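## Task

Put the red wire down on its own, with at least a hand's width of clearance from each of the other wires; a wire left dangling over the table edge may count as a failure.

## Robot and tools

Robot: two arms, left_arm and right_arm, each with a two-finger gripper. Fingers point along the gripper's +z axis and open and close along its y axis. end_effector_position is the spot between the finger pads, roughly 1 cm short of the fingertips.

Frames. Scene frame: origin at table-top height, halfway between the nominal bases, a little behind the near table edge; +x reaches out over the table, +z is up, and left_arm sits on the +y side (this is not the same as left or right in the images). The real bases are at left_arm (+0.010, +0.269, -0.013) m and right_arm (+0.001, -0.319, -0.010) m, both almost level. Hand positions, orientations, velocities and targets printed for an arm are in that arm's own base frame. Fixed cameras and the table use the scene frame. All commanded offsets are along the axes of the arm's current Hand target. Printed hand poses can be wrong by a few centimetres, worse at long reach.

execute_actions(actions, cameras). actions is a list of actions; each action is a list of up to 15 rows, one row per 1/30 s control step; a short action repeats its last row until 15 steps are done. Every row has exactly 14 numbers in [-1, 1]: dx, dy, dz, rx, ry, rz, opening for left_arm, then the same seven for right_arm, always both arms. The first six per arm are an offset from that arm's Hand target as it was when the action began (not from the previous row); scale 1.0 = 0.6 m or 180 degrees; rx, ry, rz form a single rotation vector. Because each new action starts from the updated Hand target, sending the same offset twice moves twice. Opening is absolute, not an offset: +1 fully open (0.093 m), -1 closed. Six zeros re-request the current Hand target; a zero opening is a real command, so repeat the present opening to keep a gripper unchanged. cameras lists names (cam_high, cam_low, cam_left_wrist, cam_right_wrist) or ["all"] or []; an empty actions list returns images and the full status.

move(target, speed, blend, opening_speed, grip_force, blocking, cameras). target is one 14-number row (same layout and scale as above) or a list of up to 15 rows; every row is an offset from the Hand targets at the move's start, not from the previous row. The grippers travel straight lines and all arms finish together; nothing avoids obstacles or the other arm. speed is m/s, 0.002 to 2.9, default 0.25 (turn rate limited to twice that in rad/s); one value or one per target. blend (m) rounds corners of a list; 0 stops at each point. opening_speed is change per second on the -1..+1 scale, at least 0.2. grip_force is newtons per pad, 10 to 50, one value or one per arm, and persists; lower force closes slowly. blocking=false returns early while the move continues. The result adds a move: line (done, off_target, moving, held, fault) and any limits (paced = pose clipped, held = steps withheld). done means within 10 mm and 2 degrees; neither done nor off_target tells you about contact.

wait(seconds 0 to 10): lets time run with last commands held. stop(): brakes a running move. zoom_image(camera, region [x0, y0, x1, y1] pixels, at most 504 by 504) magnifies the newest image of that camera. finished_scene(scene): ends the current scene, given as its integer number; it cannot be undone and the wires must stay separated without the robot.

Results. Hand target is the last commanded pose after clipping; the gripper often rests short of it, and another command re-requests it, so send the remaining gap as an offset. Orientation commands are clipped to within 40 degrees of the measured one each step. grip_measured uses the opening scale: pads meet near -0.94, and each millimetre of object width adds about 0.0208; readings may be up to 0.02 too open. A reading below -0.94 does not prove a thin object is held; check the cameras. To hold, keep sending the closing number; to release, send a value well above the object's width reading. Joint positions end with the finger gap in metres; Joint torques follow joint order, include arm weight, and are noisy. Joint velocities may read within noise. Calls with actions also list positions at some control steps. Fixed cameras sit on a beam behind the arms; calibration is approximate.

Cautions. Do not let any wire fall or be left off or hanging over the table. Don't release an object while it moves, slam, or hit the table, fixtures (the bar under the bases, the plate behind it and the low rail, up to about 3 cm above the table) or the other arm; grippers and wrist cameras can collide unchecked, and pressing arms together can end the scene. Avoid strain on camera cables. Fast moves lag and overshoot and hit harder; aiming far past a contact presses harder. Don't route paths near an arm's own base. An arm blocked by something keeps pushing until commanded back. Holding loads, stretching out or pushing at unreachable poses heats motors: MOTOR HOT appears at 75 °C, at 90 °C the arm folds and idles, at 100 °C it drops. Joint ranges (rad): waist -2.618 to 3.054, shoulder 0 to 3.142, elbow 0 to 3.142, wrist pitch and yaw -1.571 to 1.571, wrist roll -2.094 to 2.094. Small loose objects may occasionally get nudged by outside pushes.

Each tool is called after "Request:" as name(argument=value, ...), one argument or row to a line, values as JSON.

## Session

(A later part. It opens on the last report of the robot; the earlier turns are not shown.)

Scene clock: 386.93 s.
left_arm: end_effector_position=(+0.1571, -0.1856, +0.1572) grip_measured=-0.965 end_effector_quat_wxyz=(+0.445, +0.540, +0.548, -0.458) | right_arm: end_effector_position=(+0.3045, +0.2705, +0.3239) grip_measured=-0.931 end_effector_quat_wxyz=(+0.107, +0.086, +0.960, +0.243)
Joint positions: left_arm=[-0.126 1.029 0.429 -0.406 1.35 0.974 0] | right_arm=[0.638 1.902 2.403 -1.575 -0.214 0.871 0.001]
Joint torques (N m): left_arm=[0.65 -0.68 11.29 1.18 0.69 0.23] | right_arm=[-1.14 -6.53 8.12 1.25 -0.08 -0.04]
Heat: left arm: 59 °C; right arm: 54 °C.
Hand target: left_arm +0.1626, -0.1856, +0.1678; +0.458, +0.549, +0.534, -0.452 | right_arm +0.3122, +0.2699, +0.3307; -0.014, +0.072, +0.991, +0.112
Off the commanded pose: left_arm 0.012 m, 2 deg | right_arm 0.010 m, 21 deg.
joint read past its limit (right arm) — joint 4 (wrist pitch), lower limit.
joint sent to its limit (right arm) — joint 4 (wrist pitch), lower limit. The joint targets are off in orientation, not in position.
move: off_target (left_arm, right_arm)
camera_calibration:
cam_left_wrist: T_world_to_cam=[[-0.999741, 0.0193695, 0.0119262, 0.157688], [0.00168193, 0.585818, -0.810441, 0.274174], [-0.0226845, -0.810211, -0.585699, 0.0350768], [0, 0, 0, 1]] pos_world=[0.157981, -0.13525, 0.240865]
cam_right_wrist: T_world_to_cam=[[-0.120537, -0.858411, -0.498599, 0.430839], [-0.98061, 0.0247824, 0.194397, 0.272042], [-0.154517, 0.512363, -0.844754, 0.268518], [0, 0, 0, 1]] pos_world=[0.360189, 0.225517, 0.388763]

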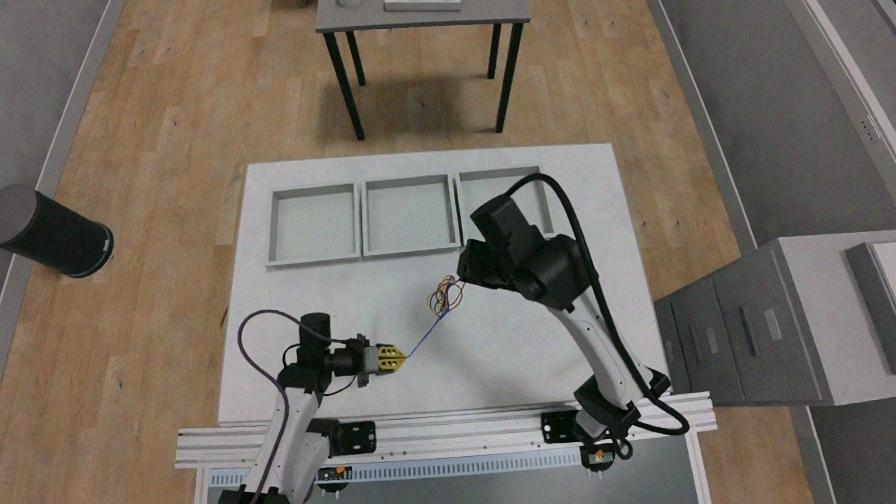

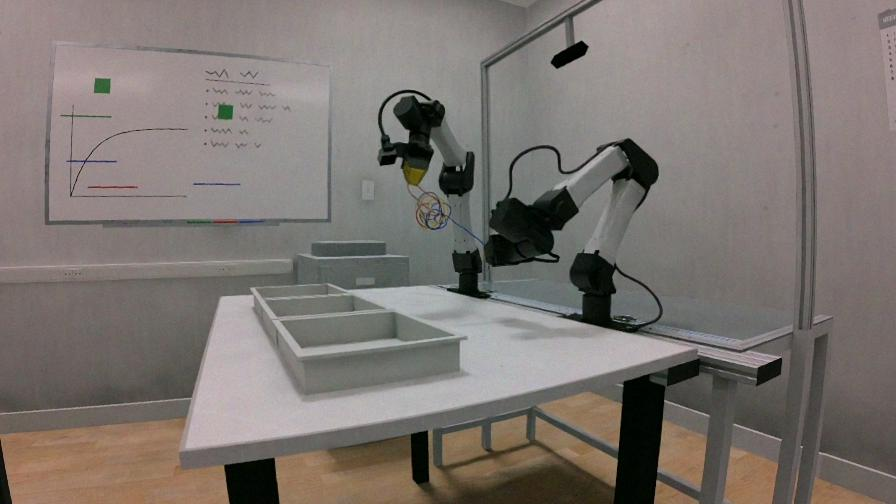

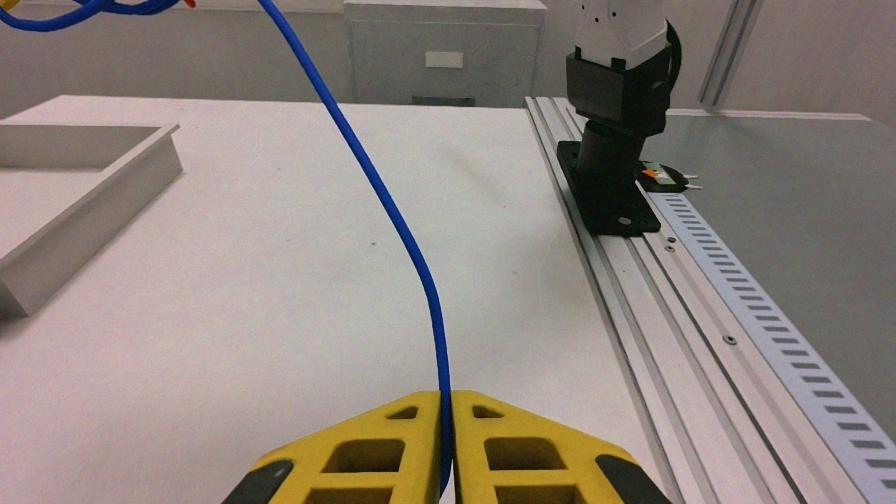

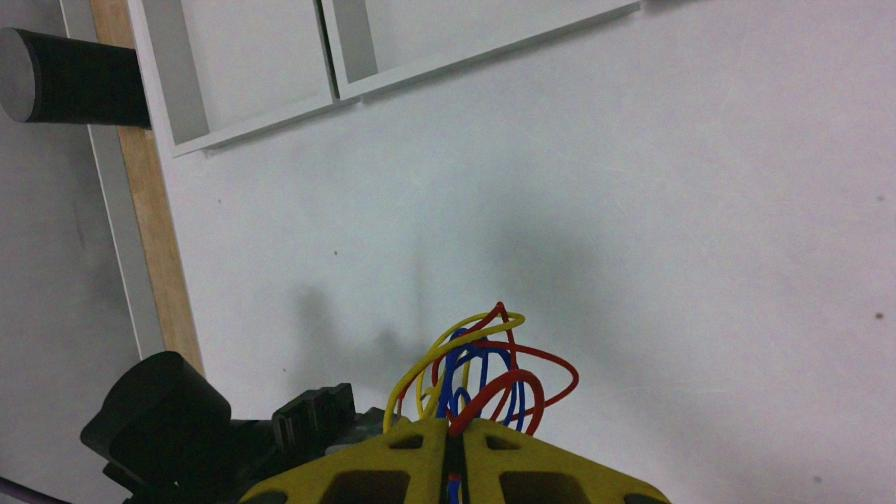

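Request:
move(
  target=[0.0567, 0.23, -0.2975, -0.22, 0, 0, -0.97, 0, 0, 0, 0, 0, 0, -0.936209],
  cameras=["cam_left_wrist", "cam_right_wrist", "cam_low", "cam_high"],
  speed=0.1,
)

Request:
zoom_image(
  camera="cam_low",
  region=[390, 180, 490, 280],
)

Request:
zoom_image(
  camera="cam_high",
  region=[400, 250, 500, 350],
)

Scene clock: 404.40 s.
left_arm: end_effector_position=(+0.3034, -0.0065, +0.1685) grip_measured=-0.965 end_effector_quat_wxyz=(+0.613, +0.363, +0.653, -0.258) | right_arm: end_effector_position=(+0.3042, +0.2708, +0.3239) grip_measured=-0.931 end_effector_quat_wxyz=(+0.106, +0.085, +0.960, +0.244)
Joint positions: left_arm=[0.559 1.38 0.598 -0.049 1.412 0.933 0] | right_arm=[0.638 1.902 2.403 -1.575 -0.217 0.871 0.001]
Joint torques (N m): left_arm=[0.54 -5.83 6.17 1.57 0.38 -0.08] | right_arm=[-1.03 -6.65 7.72 1.25 0 -0.04]
Heat: left arm: 60 °C; right arm: 51 °C.
Hand target: left_arm +0.3026, -0.0055, +0.1679; +0.617, +0.361, +0.655, -0.245 | right_arm +0.3122, +0.2699, +0.3307; -0.014, +0.072, +0.991, +0.112
Off the commanded pose: left_arm 0.001 m, 2 deg | right_arm 0.011 m, 21 deg.
joint read past its limit (right arm) — joint 4 (wrist pitch), lower limit.
joint sent to its limit (right arm) — joint 4 (wrist pitch), lower limit. The joint targets are off in orientation, not in position.
move: off_target (right_arm)
camera_calibration:
cam_left_wrist: T_world_to_cam=[[-0.798199, -0.590811, -0.11756, 0.257096], [-0.23558, 0.485765, -0.841745, 0.254809], [0.554418, -0.644185, -0.526921, 0.00625462], [0, 0, 0, 1]] pos_world=[0.261774, 0.0321468, 0.248004]
cam_right_wrist: T_world_to_cam=[[-0.12004, -0.857561, -0.500179, 0.431265], [-0.980337, 0.0229108, 0.195994, 0.271566], [-0.156617, 0.513871, -0.84345, 0.26815], [0, 0, 0, 1]] pos_world=[0.359992, 0.22582, 0.388656]

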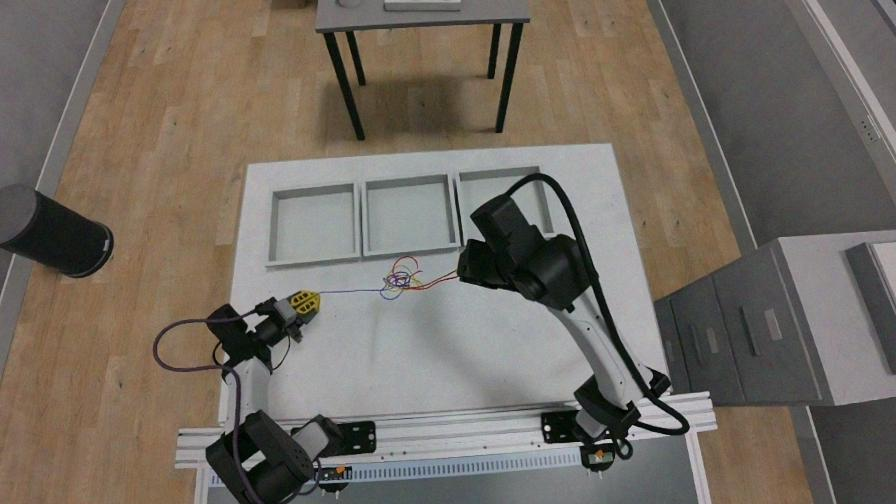

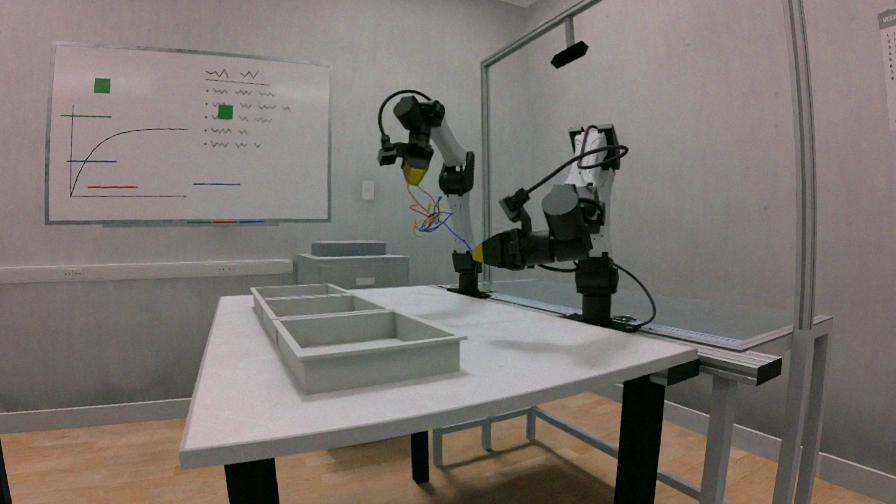

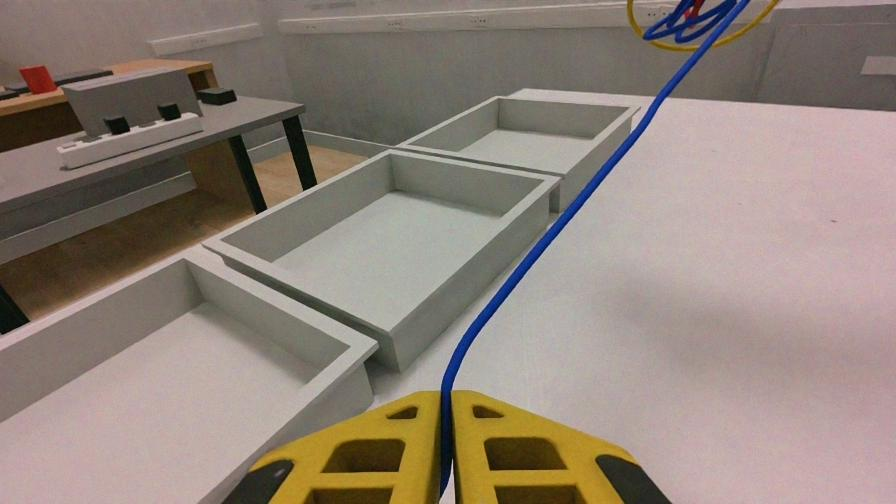

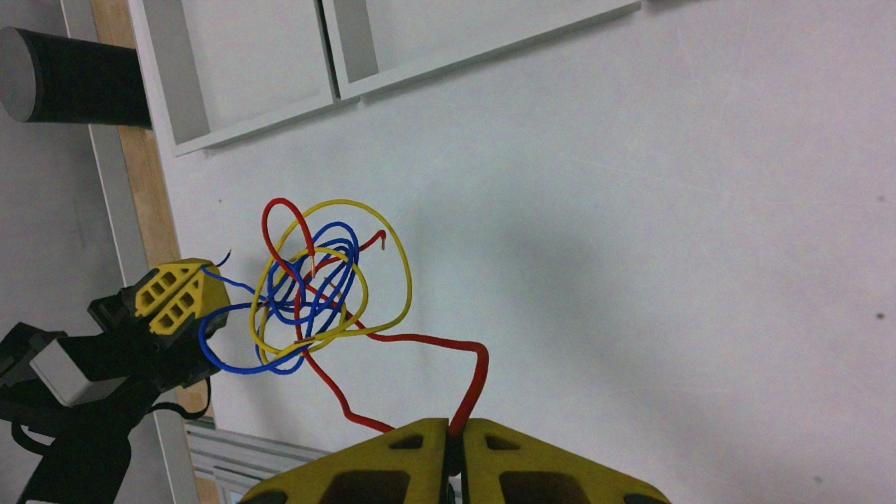

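Scaled by 5.040 from the camera's 896x504 image, which has a finer 1280x720 frame.

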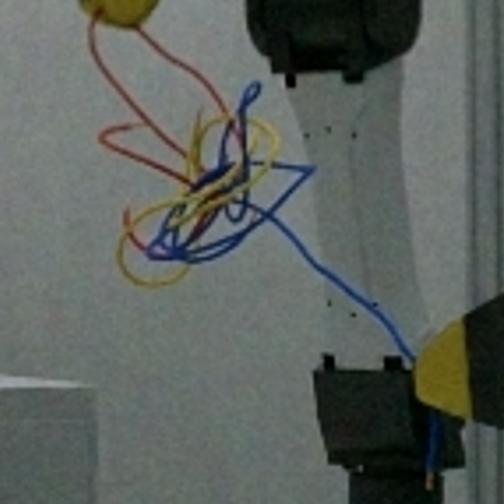

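Scaled by 5.040 from the camera's 896x504 image, which has a finer 1280x720 frame.

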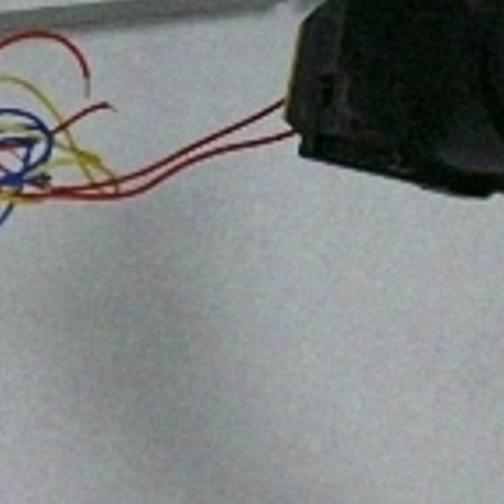

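Request:
move(
  target=[0.131, -0.0166, 0.016, 0, 0, 0, -0.97, -0.021, -0.133, 0.14, 0, 0, 0, -0.936209],
  cameras=["cam_left_wrist", "cam_right_wrist", "cam_low", "cam_high"],
  speed=0.08,
)

Request:
zoom_image(
  camera="cam_low",
  region=[390, 200, 490, 300],
)

Request:
zoom_image(
  camera="cam_high",
  region=[320, 240, 480, 340],
)

Scene clock: 419.63 s.
left_arm: end_effector_position=(+0.3031, -0.0067, +0.0929) grip_measured=-0.965 end_effector_quat_wxyz=(+0.618, +0.368, +0.649, -0.249) | right_arm: end_effector_position=(+0.3081, +0.2181, +0.2256) grip_measured=-0.931 end_effector_quat_wxyz=(+0.001, +0.072, +0.988, +0.137)
Joint positions: left_arm=[0.559 1.669 0.428 0.458 1.412 0.909 0] | right_arm=[0.516 1.902 2.059 -1.571 -0.226 0.68 0.001]
Joint torques (N m): left_arm=[0.65 -4.25 4.49 1.62 0.35 -0.13] | right_arm=[-1.02 -9.5 5.33 0.73 0.19 -0.1]
Heat: left arm: 57 °C; right arm: 49 °C.
Hand target: left_arm +0.3027, -0.0054, +0.0881; +0.617, +0.362, +0.655, -0.244 | right_arm +0.3120, +0.2101, +0.2307; -0.014, +0.072, +0.991, +0.112
Off the commanded pose: left_arm 0.005 m, 1 deg | right_arm 0.010 m, 3 deg.
joint read past its limit (right arm) — joint 4 (wrist pitch), lower limit.
joint sent to its limit (right arm) — joint 4 (wrist pitch), lower limit. The joint targets are off in orientation, not in position.
move: off_target (right_arm)
camera_calibration:
cam_left_wrist: T_world_to_cam=[[-0.793459, -0.592045, -0.141085, 0.248479], [-0.219137, 0.494169, -0.841294, 0.186203], [0.567804, -0.636615, -0.521843, -0.0379744], [0, 0, 0, 1]] pos_world=[0.259524, 0.0309195, 0.171892]
cam_right_wrist: T_world_to_cam=[[-0.153695, -0.946778, -0.282822, 0.318199], [-0.915374, 0.0286353, 0.401586, 0.228285], [-0.372114, 0.32061, -0.871057, 0.327652], [0, 0, 0, 1]] pos_world=[0.379796, 0.189679, 0.283721]

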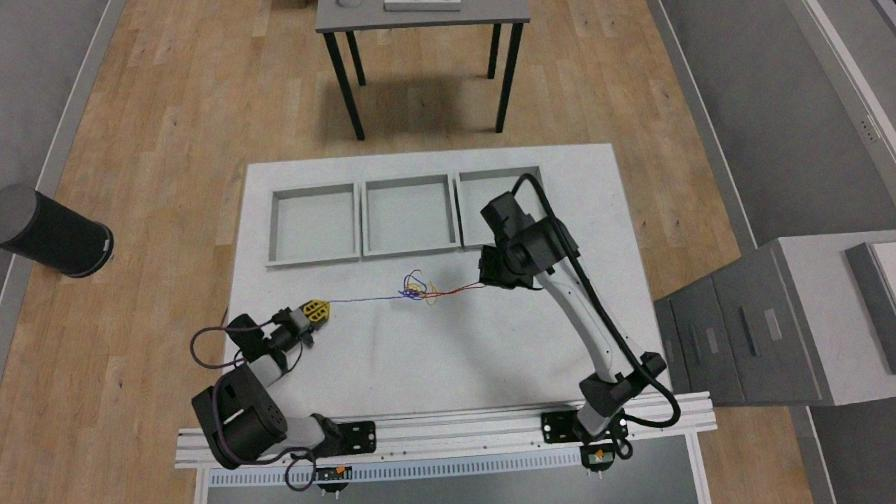

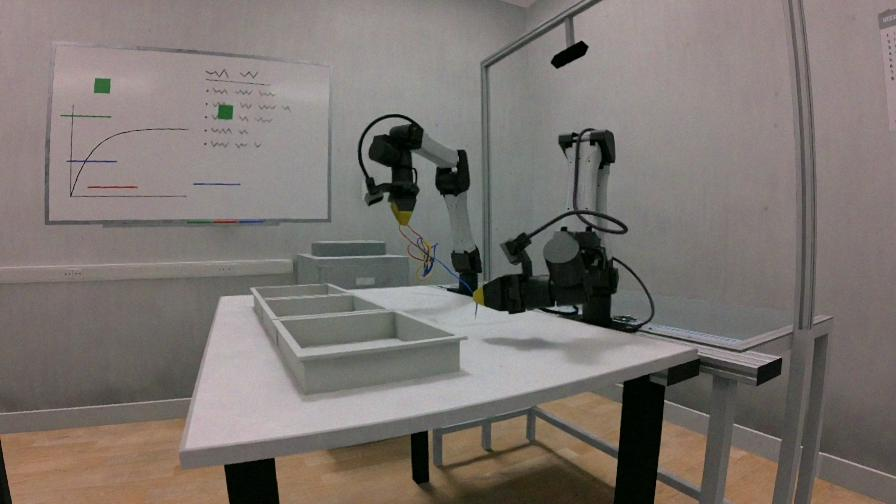

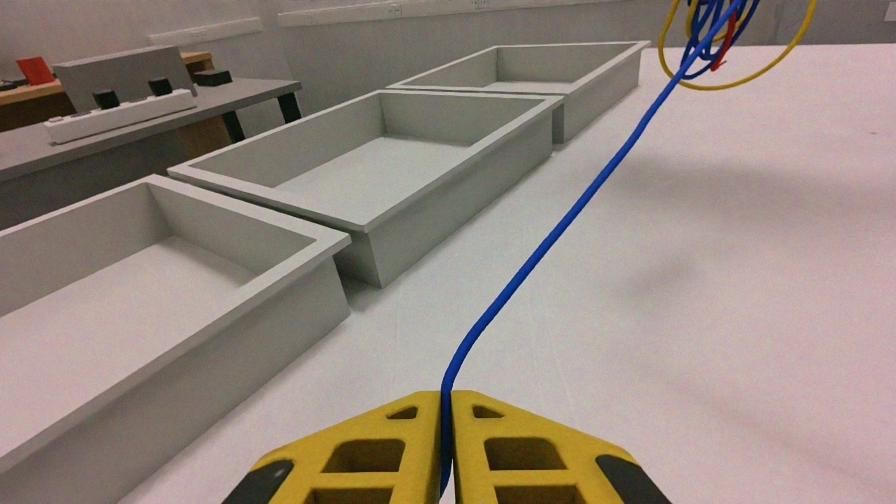

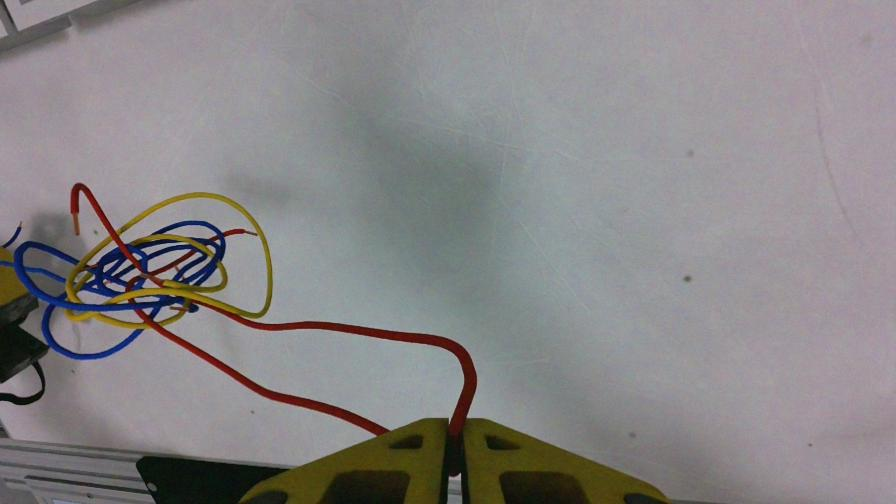

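Scaled by 5.040 from the camera's 896x504 image, which has a finer 1280x720 frame.

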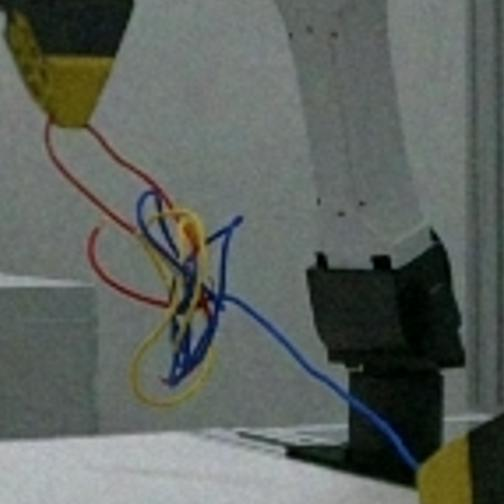

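Scaled by 3.150 from the camera's 896x504 image, which has a finer 1280x720 frame.

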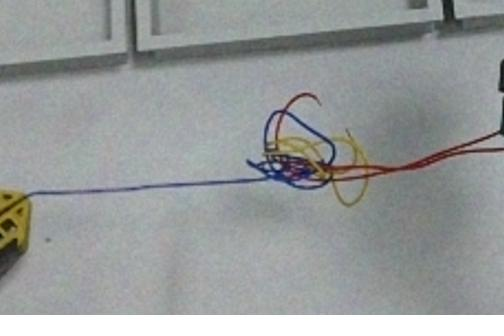

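Request:
move(
  target=[0.0657, -0.0083, 0.008, 0, 0, 0, -0.97, -0.03, -0.194, 0.109, 0, 0, 0, -0.936209],
  cameras=["cam_left_wrist", "cam_right_wrist", "cam_low", "cam_high"],
  speed=0.08,
)

Request:
zoom_image(
  camera="cam_low",
  region=[360, 200, 500, 320],
)

Request:
zoom_image(
  camera="cam_high",
  region=[320, 240, 480, 340],
)

Scene clock: 431.60 s.
left_arm: end_effector_position=(+0.3005, -0.0098, +0.0535) grip_measured=-0.965 end_effector_quat_wxyz=(+0.618, +0.367, +0.645, -0.260) | right_arm: end_effector_position=(+0.3096, +0.1239, +0.1290) grip_measured=-0.931 end_effector_quat_wxyz=(-0.041, +0.066, +0.990, +0.122)
Joint positions: left_arm=[0.555 1.896 0.398 0.698 1.429 0.914 0] | right_arm=[0.252 1.796 1.536 -1.312 -0.258 0.384 0.001]
Joint torques (N m): left_arm=[0.79 -4.97 3.32 1.59 0.22 -0.05] | right_arm=[-2.07 -10.99 5.53 0.34 0.34 -0.05]
Heat: left arm: 55 °C; right arm: 50 °C.
Hand target: left_arm +0.3027, -0.0053, +0.0481; +0.617, +0.362, +0.655, -0.244 | right_arm +0.3121, +0.1099, +0.1405; -0.014, +0.072, +0.991, +0.112
Off the commanded pose: left_arm 0.007 m, 2 deg | right_arm 0.018 m, 3 deg.
move: off_target (right_arm)
camera_calibration:
cam_left_wrist: T_world_to_cam=[[-0.803491, -0.581391, -0.128015, 0.241493], [-0.214948, 0.483855, -0.84834, 0.153076], [0.555158, -0.654117, -0.513742, -0.0558871], [0, 0, 0, 1]] pos_world=[0.257967, 0.0297785, 0.132064]
cam_right_wrist: T_world_to_cam=[[-0.15249, -0.956766, -0.247682, 0.198198], [-0.879329, 0.0169461, 0.475914, 0.251897], [-0.451141, 0.290366, -0.843895, 0.299007], [0, 0, 0, 1]] pos_world=[0.386618, 0.0985388, 0.181539]

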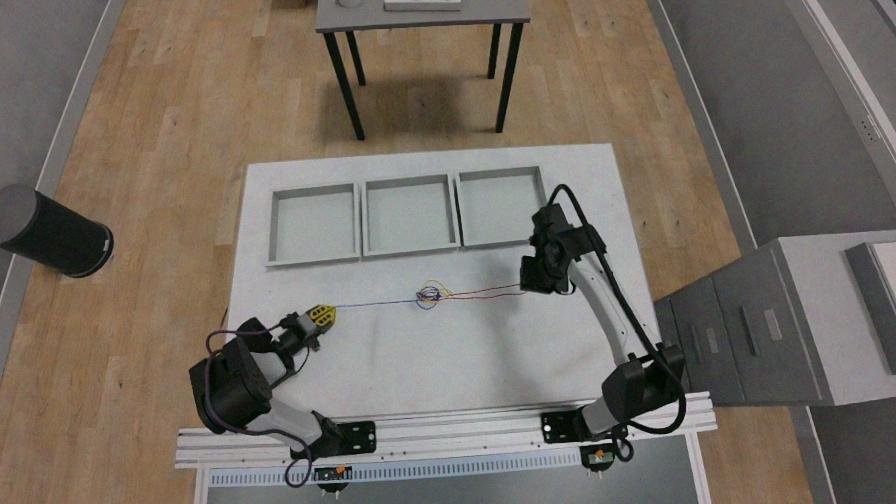

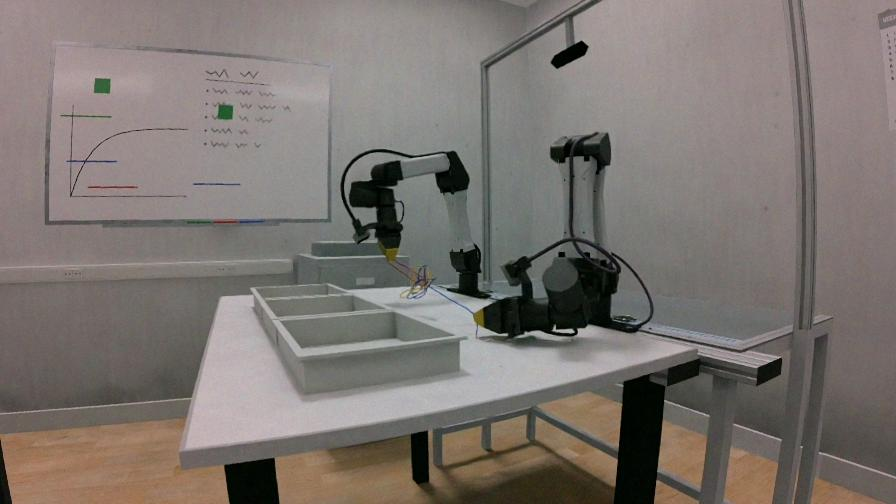

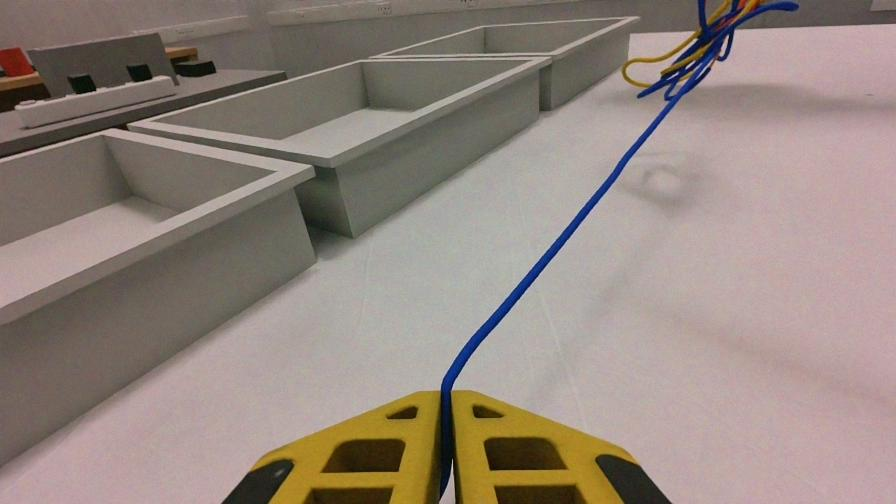

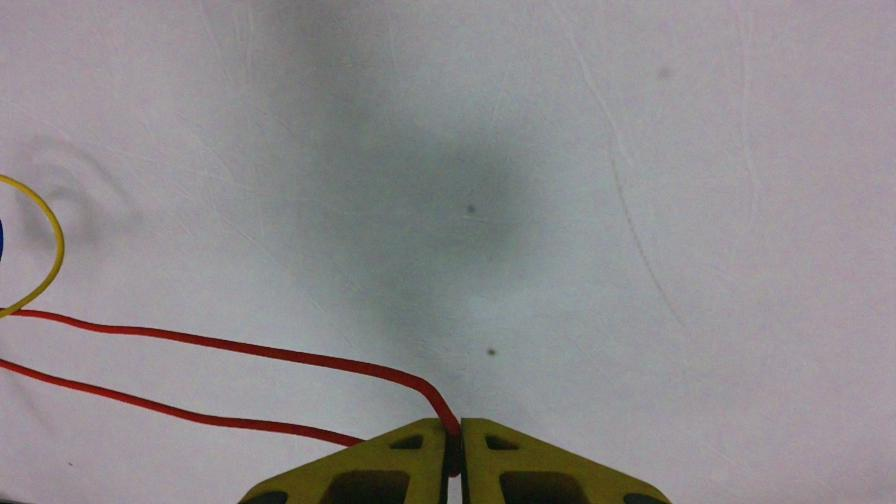

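Scaled by 3.600 from the camera's 896x504 image, which has a finer 1280x720 frame.

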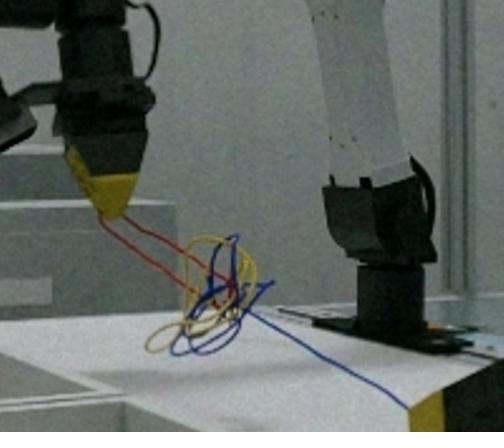

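Scaled by 3.150 from the camera's 896x504 image, which has a finer 1280x720 frame.

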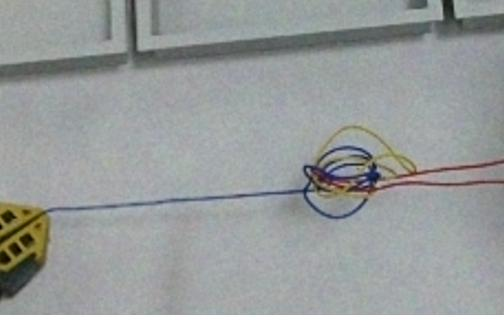

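Request:
move(
  target=[0, 0, 0, 0, 0, 0, -0.97, -0.029, -0.195, 0.04, 0, 0, 0, -0.936209],
  cameras=["cam_left_wrist", "cam_right_wrist", "cam_low", "cam_high"],
  speed=0.08,
)

Request:
zoom_image(
  camera="cam_low",
  region=[360, 200, 500, 320],
)

Request:
zoom_image(
  camera="cam_high",
  region=[380, 240, 560, 340],
)

Scene clock: 440.57 s.
left_arm: end_effector_position=(+0.3006, -0.0097, +0.0543) grip_measured=-0.965 end_effector_quat_wxyz=(+0.621, +0.370, +0.642, -0.255) | right_arm: end_effector_position=(+0.3088, +0.0042, +0.0885) grip_measured=-0.931 end_effector_quat_wxyz=(-0.028, +0.074, +0.990, +0.117)
Joint positions: left_arm=[0.555 1.899 0.39 0.738 1.428 0.899 0] | right_arm=[-0.113 1.778 1.354 -1.214 -0.233 0.029 0.001]
Joint torques (N m): left_arm=[0.59 -4.7 3.38 1.52 0.21 -0.12] | right_arm=[-0.4 -8.05 5.61 0.38 0.05 -0.04]
Heat: left arm: 54 °C; right arm: 51 °C.
Hand target: left_arm +0.3027, -0.0054, +0.0481; +0.617, +0.362, +0.655, -0.244 | right_arm +0.3119, +0.0001, +0.0905; -0.014, +0.072, +0.991, +0.112
Off the commanded pose: left_arm 0.008 m, 2 deg | right_arm 0.006 m, 2 deg.
move: done
camera_calibration:
cam_left_wrist: T_world_to_cam=[[-0.800419, -0.582364, -0.14206, 0.241624], [-0.205472, 0.489177, -0.847636, 0.150946], [0.563125, -0.649275, -0.511207, -0.0579301], [0, 0, 0, 1]] pos_world=[0.257038, 0.0292611, 0.132658]
cam_right_wrist: T_world_to_cam=[[-0.165379, -0.956437, -0.24058, 0.0768726], [-0.889244, 0.0391201, 0.455757, 0.277235], [-0.426491, 0.289307, -0.856975, 0.292741], [0, 0, 0, 1]] pos_world=[0.384094, -0.0220138, 0.143014]

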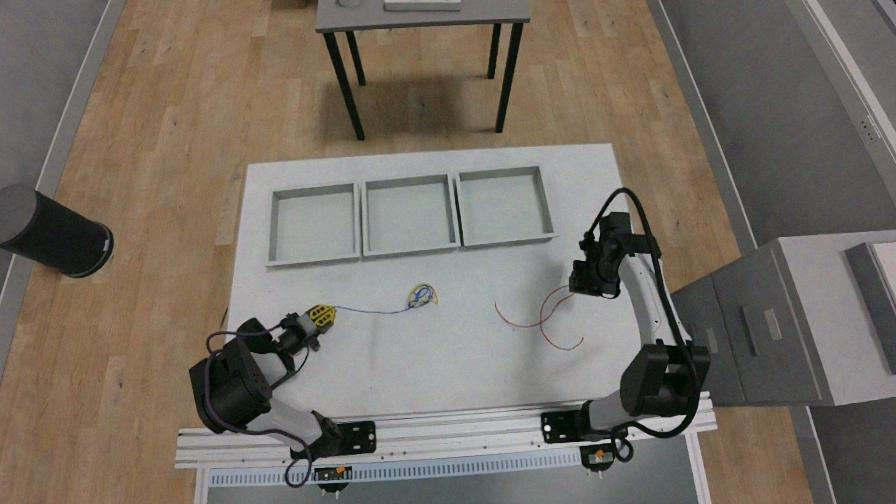

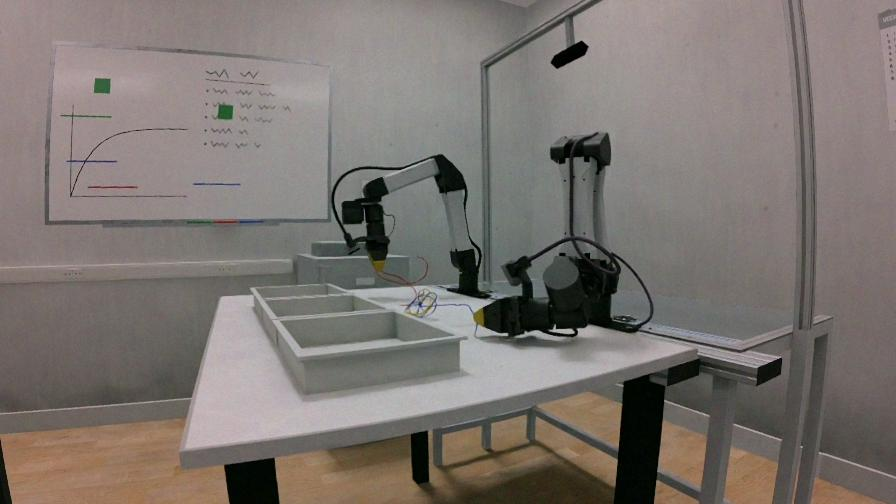

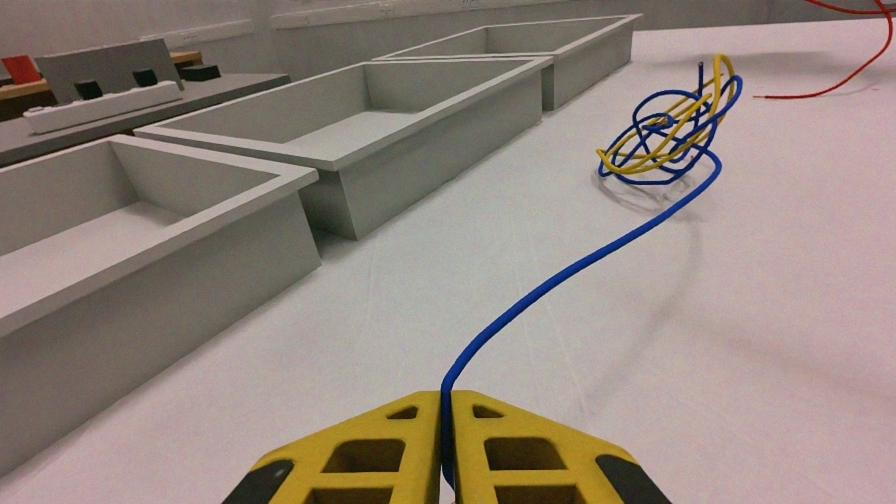

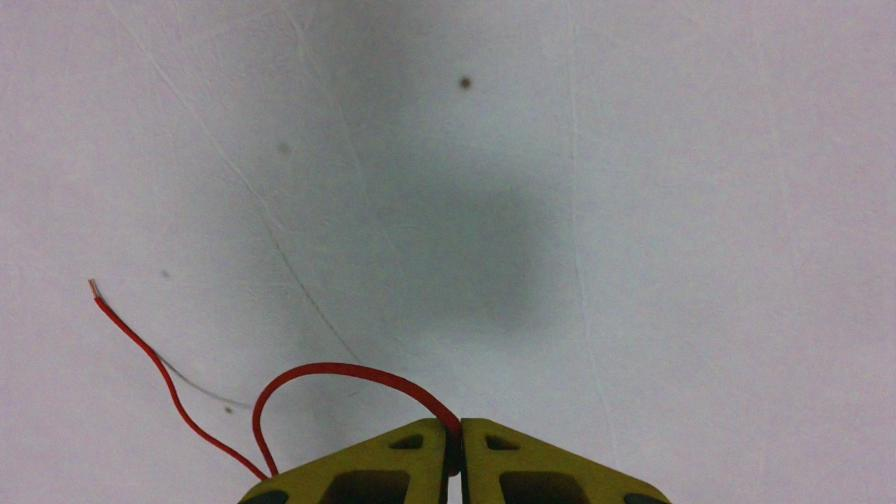

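Scaled by 3.600 from the camera's 896x504 image, which has a finer 1280x720 frame.

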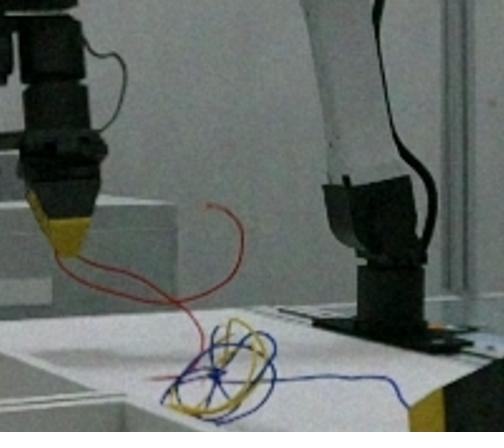

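Scaled by 2.800 from the camera's 896x504 image, which has a finer 1280x720 frame.

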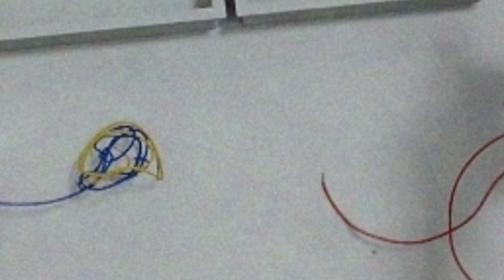

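Request:
move(
  target=[0.0247, 0.0397, -0.0495, 0, 0, 0, -0.97, -0.0045, -0.0227, 0.1007, 0, 0, 0, -0.936209],
  cameras=["cam_right_wrist", "cam_low", "cam_high"],
  speed=0.08,
)

Request:
zoom_image(
  camera="cam_low",
  region=[360, 200, 500, 320],
)

Request:
zoom_image(
  camera="cam_high",
  region=[380, 240, 660, 400],
)

Scene clock: 456.83 s.
left_arm: end_effector_position=(+0.3004, +0.0288, +0.0490) grip_measured=-0.965 end_effector_quat_wxyz=(+0.640, +0.338, +0.643, -0.251) | right_arm: end_effector_position=(+0.3091, +0.0041, +0.0325) grip_measured=-0.931 end_effector_quat_wxyz=(-0.018, +0.072, +0.990, +0.117)
Joint positions: left_arm=[0.686 1.954 0.526 0.322 1.51 1.216 0] | right_arm=[-0.113 1.823 1.179 -0.974 -0.233 0.028 0.001]
Joint torques (N m): left_arm=[0.91 -5.24 4.79 0.91 0.26 0.38] | right_arm=[-0.49 -6.3 5.61 0.41 0.04 -0.04]
Heat: left arm: 52 °C; right arm: 50 °C.
Hand target: left_arm +0.3028, +0.0347, +0.0400; +0.617, +0.362, +0.655, -0.244 | right_arm +0.3120, +0.0002, +0.0285; -0.014, +0.072, +0.991, +0.112
Off the commanded pose: left_arm 0.011 m, 4 deg | right_arm 0.006 m, 1 deg.
move: off_target (left_arm)
camera_calibration:
cam_right_wrist: T_world_to_cam=[[-0.159484, -0.957159, -0.241687, 0.0616835], [-0.898215, 0.0391134, 0.437812, 0.306318], [-0.409603, 0.286911, -0.865972, 0.240043], [0, 0, 0, 1]] pos_world=[0.383299, -0.0218112, 0.0886691]
Images, in order (width x height): cam_high 896x504, cam_low 896x504, cam_right_wrist 896x504.

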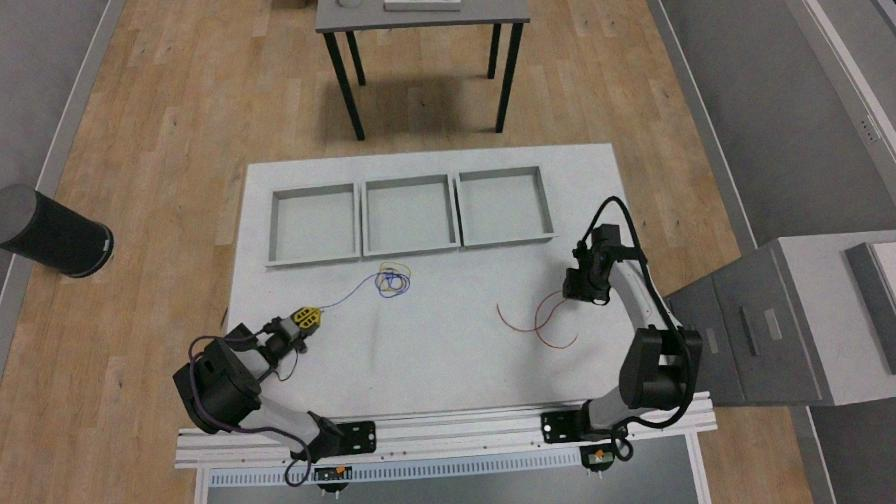

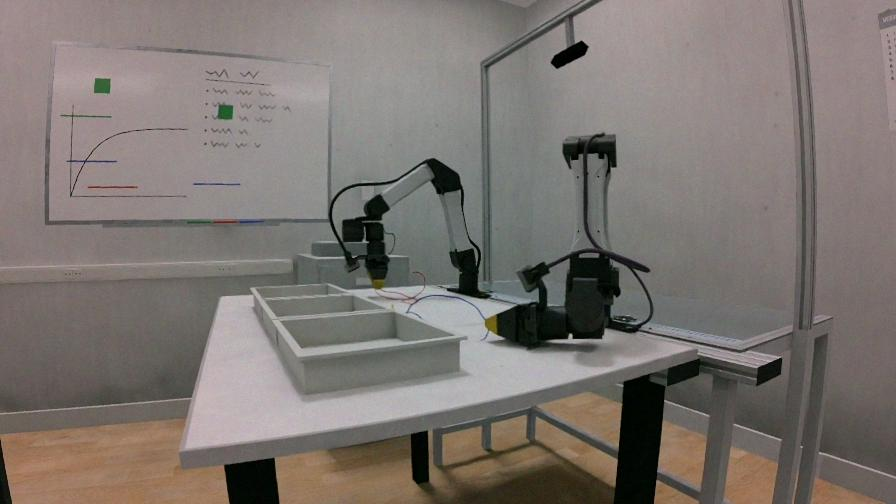

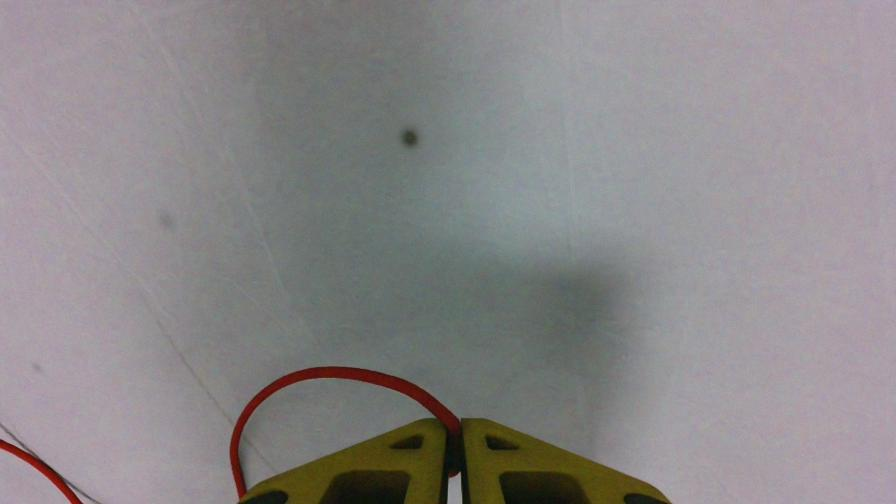

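Scaled by 3.600 from the camera's 896x504 image, which has a finer 1280x720 frame.

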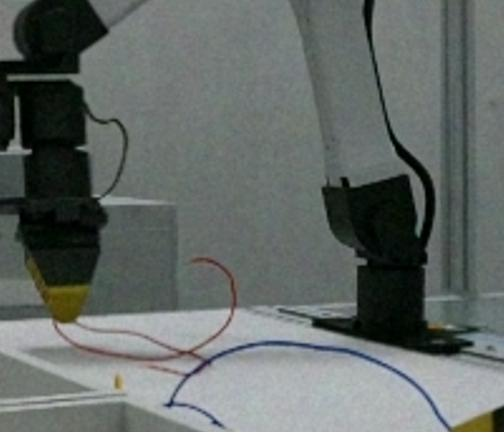

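Scaled by 1.800 from the camera's 896x504 image, which has a finer 1280x720 frame.

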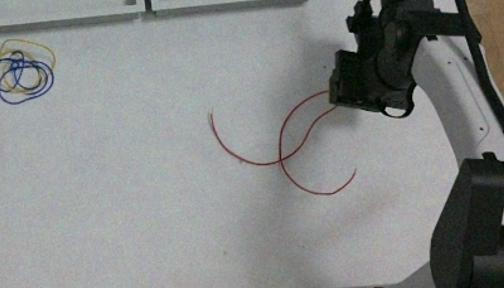

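Request:
move(
  target=[0, 0, 0, 0, 0, 0, -0.6, 0, 0, 0, 0, 0, 0, -0.5],
  cameras=["cam_right_wrist", "cam_low", "cam_left_wrist"],
  opening_speed=0.3,
)

Request:
zoom_image(
  camera="cam_low",
  region=[360, 200, 500, 320],
)

Scene clock: 463.77 s.
left_arm: end_effector_position=(+0.3013, +0.0308, +0.0503) grip_measured=-0.603 end_effector_quat_wxyz=(+0.644, +0.343, +0.639, -0.244) | right_arm: end_effector_position=(+0.3092, +0.0041, +0.0325) grip_measured=-0.501 end_effector_quat_wxyz=(-0.018, +0.072, +0.990, +0.117)
Joint positions: left_arm=[0.691 1.954 0.526 0.342 1.514 1.217 0.016] | right_arm=[-0.113 1.823 1.179 -0.974 -0.233 0.028 0.021]
Joint torques (N m): left_arm=[0.55 -5.3 3.86 1.01 0.23 0.14] | right_arm=[-0.28 -6.24 5.78 0.44 0.05 0]
Heat: left arm: 52 °C; right arm: 49 °C.
Hand target: left_arm +0.3025, +0.0342, +0.0402; +0.632, +0.341, +0.656, -0.231 (not the last commanded pose) | right_arm +0.3120, +0.0001, +0.0285; -0.014, +0.072, +0.991, +0.112
Off the commanded pose: left_arm 0.011 m, 4 deg | right_arm 0.006 m, 1 deg.
move: off_target (left_arm)
camera_calibration:
cam_left_wrist: T_world_to_cam=[[-0.760216, -0.63415, -0.141158, 0.254533], [-0.207881, 0.443295, -0.871938, 0.131183], [0.615514, -0.633517, -0.468828, -0.0524506], [0, 0, 0, 1]] pos_world=[0.253055, 0.0700311, 0.125723]
cam_right_wrist: T_world_to_cam=[[-0.159455, -0.95716, -0.241701, 0.0615938], [-0.898367, 0.0391847, 0.437495, 0.306499], [-0.409282, 0.286897, -0.866129, 0.240004], [0, 0, 0, 1]] pos_world=[0.383399, -0.0219114, 0.0886701]
Images, in order (width x height): cam_low 896x504, cam_left_wrist 896x504, cam_right_wrist 896x504.

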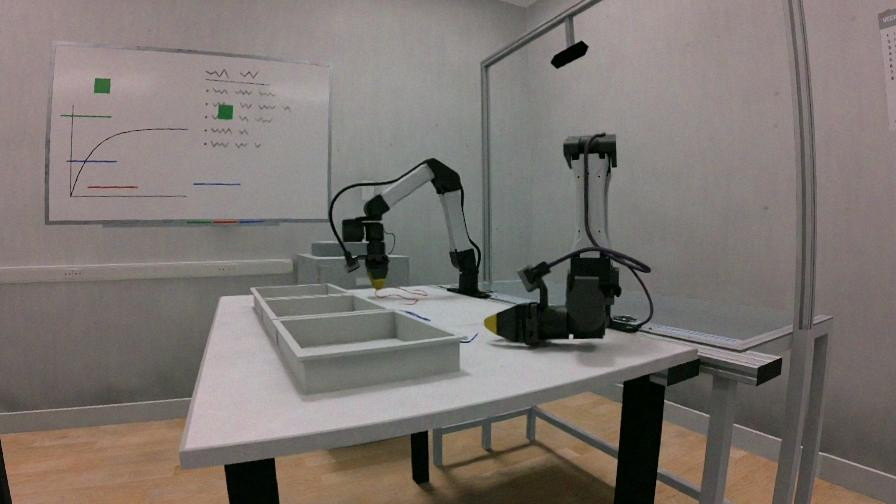

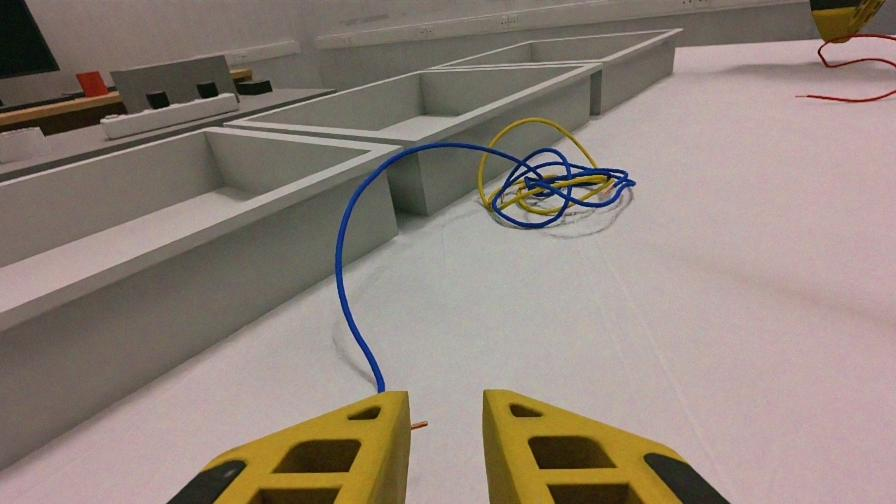

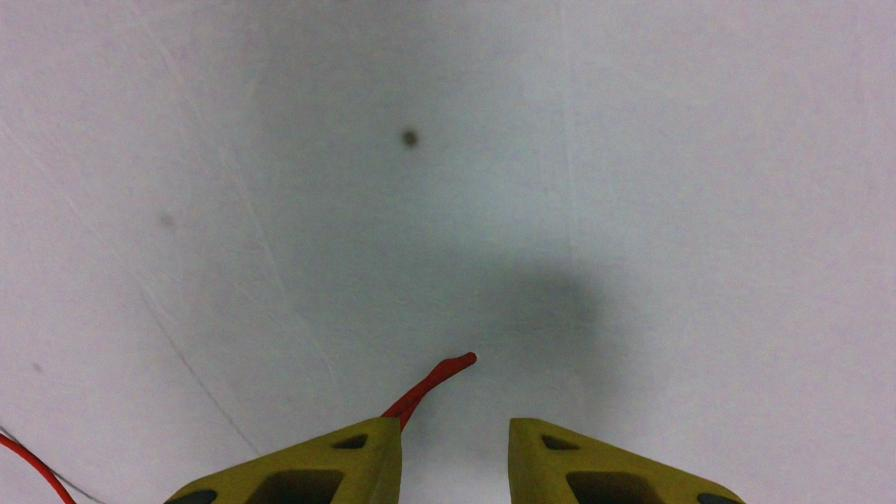

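Scaled by 3.600 from the camera's 896x504 image, which has a finer 1280x720 frame.

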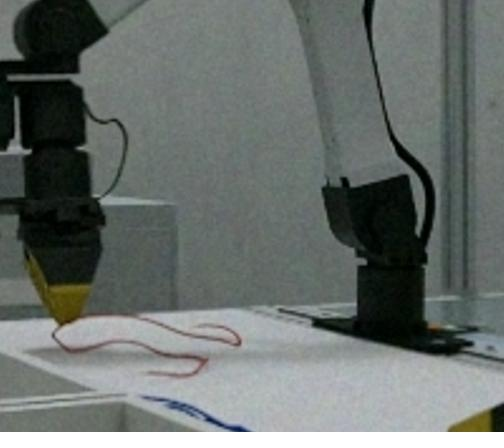

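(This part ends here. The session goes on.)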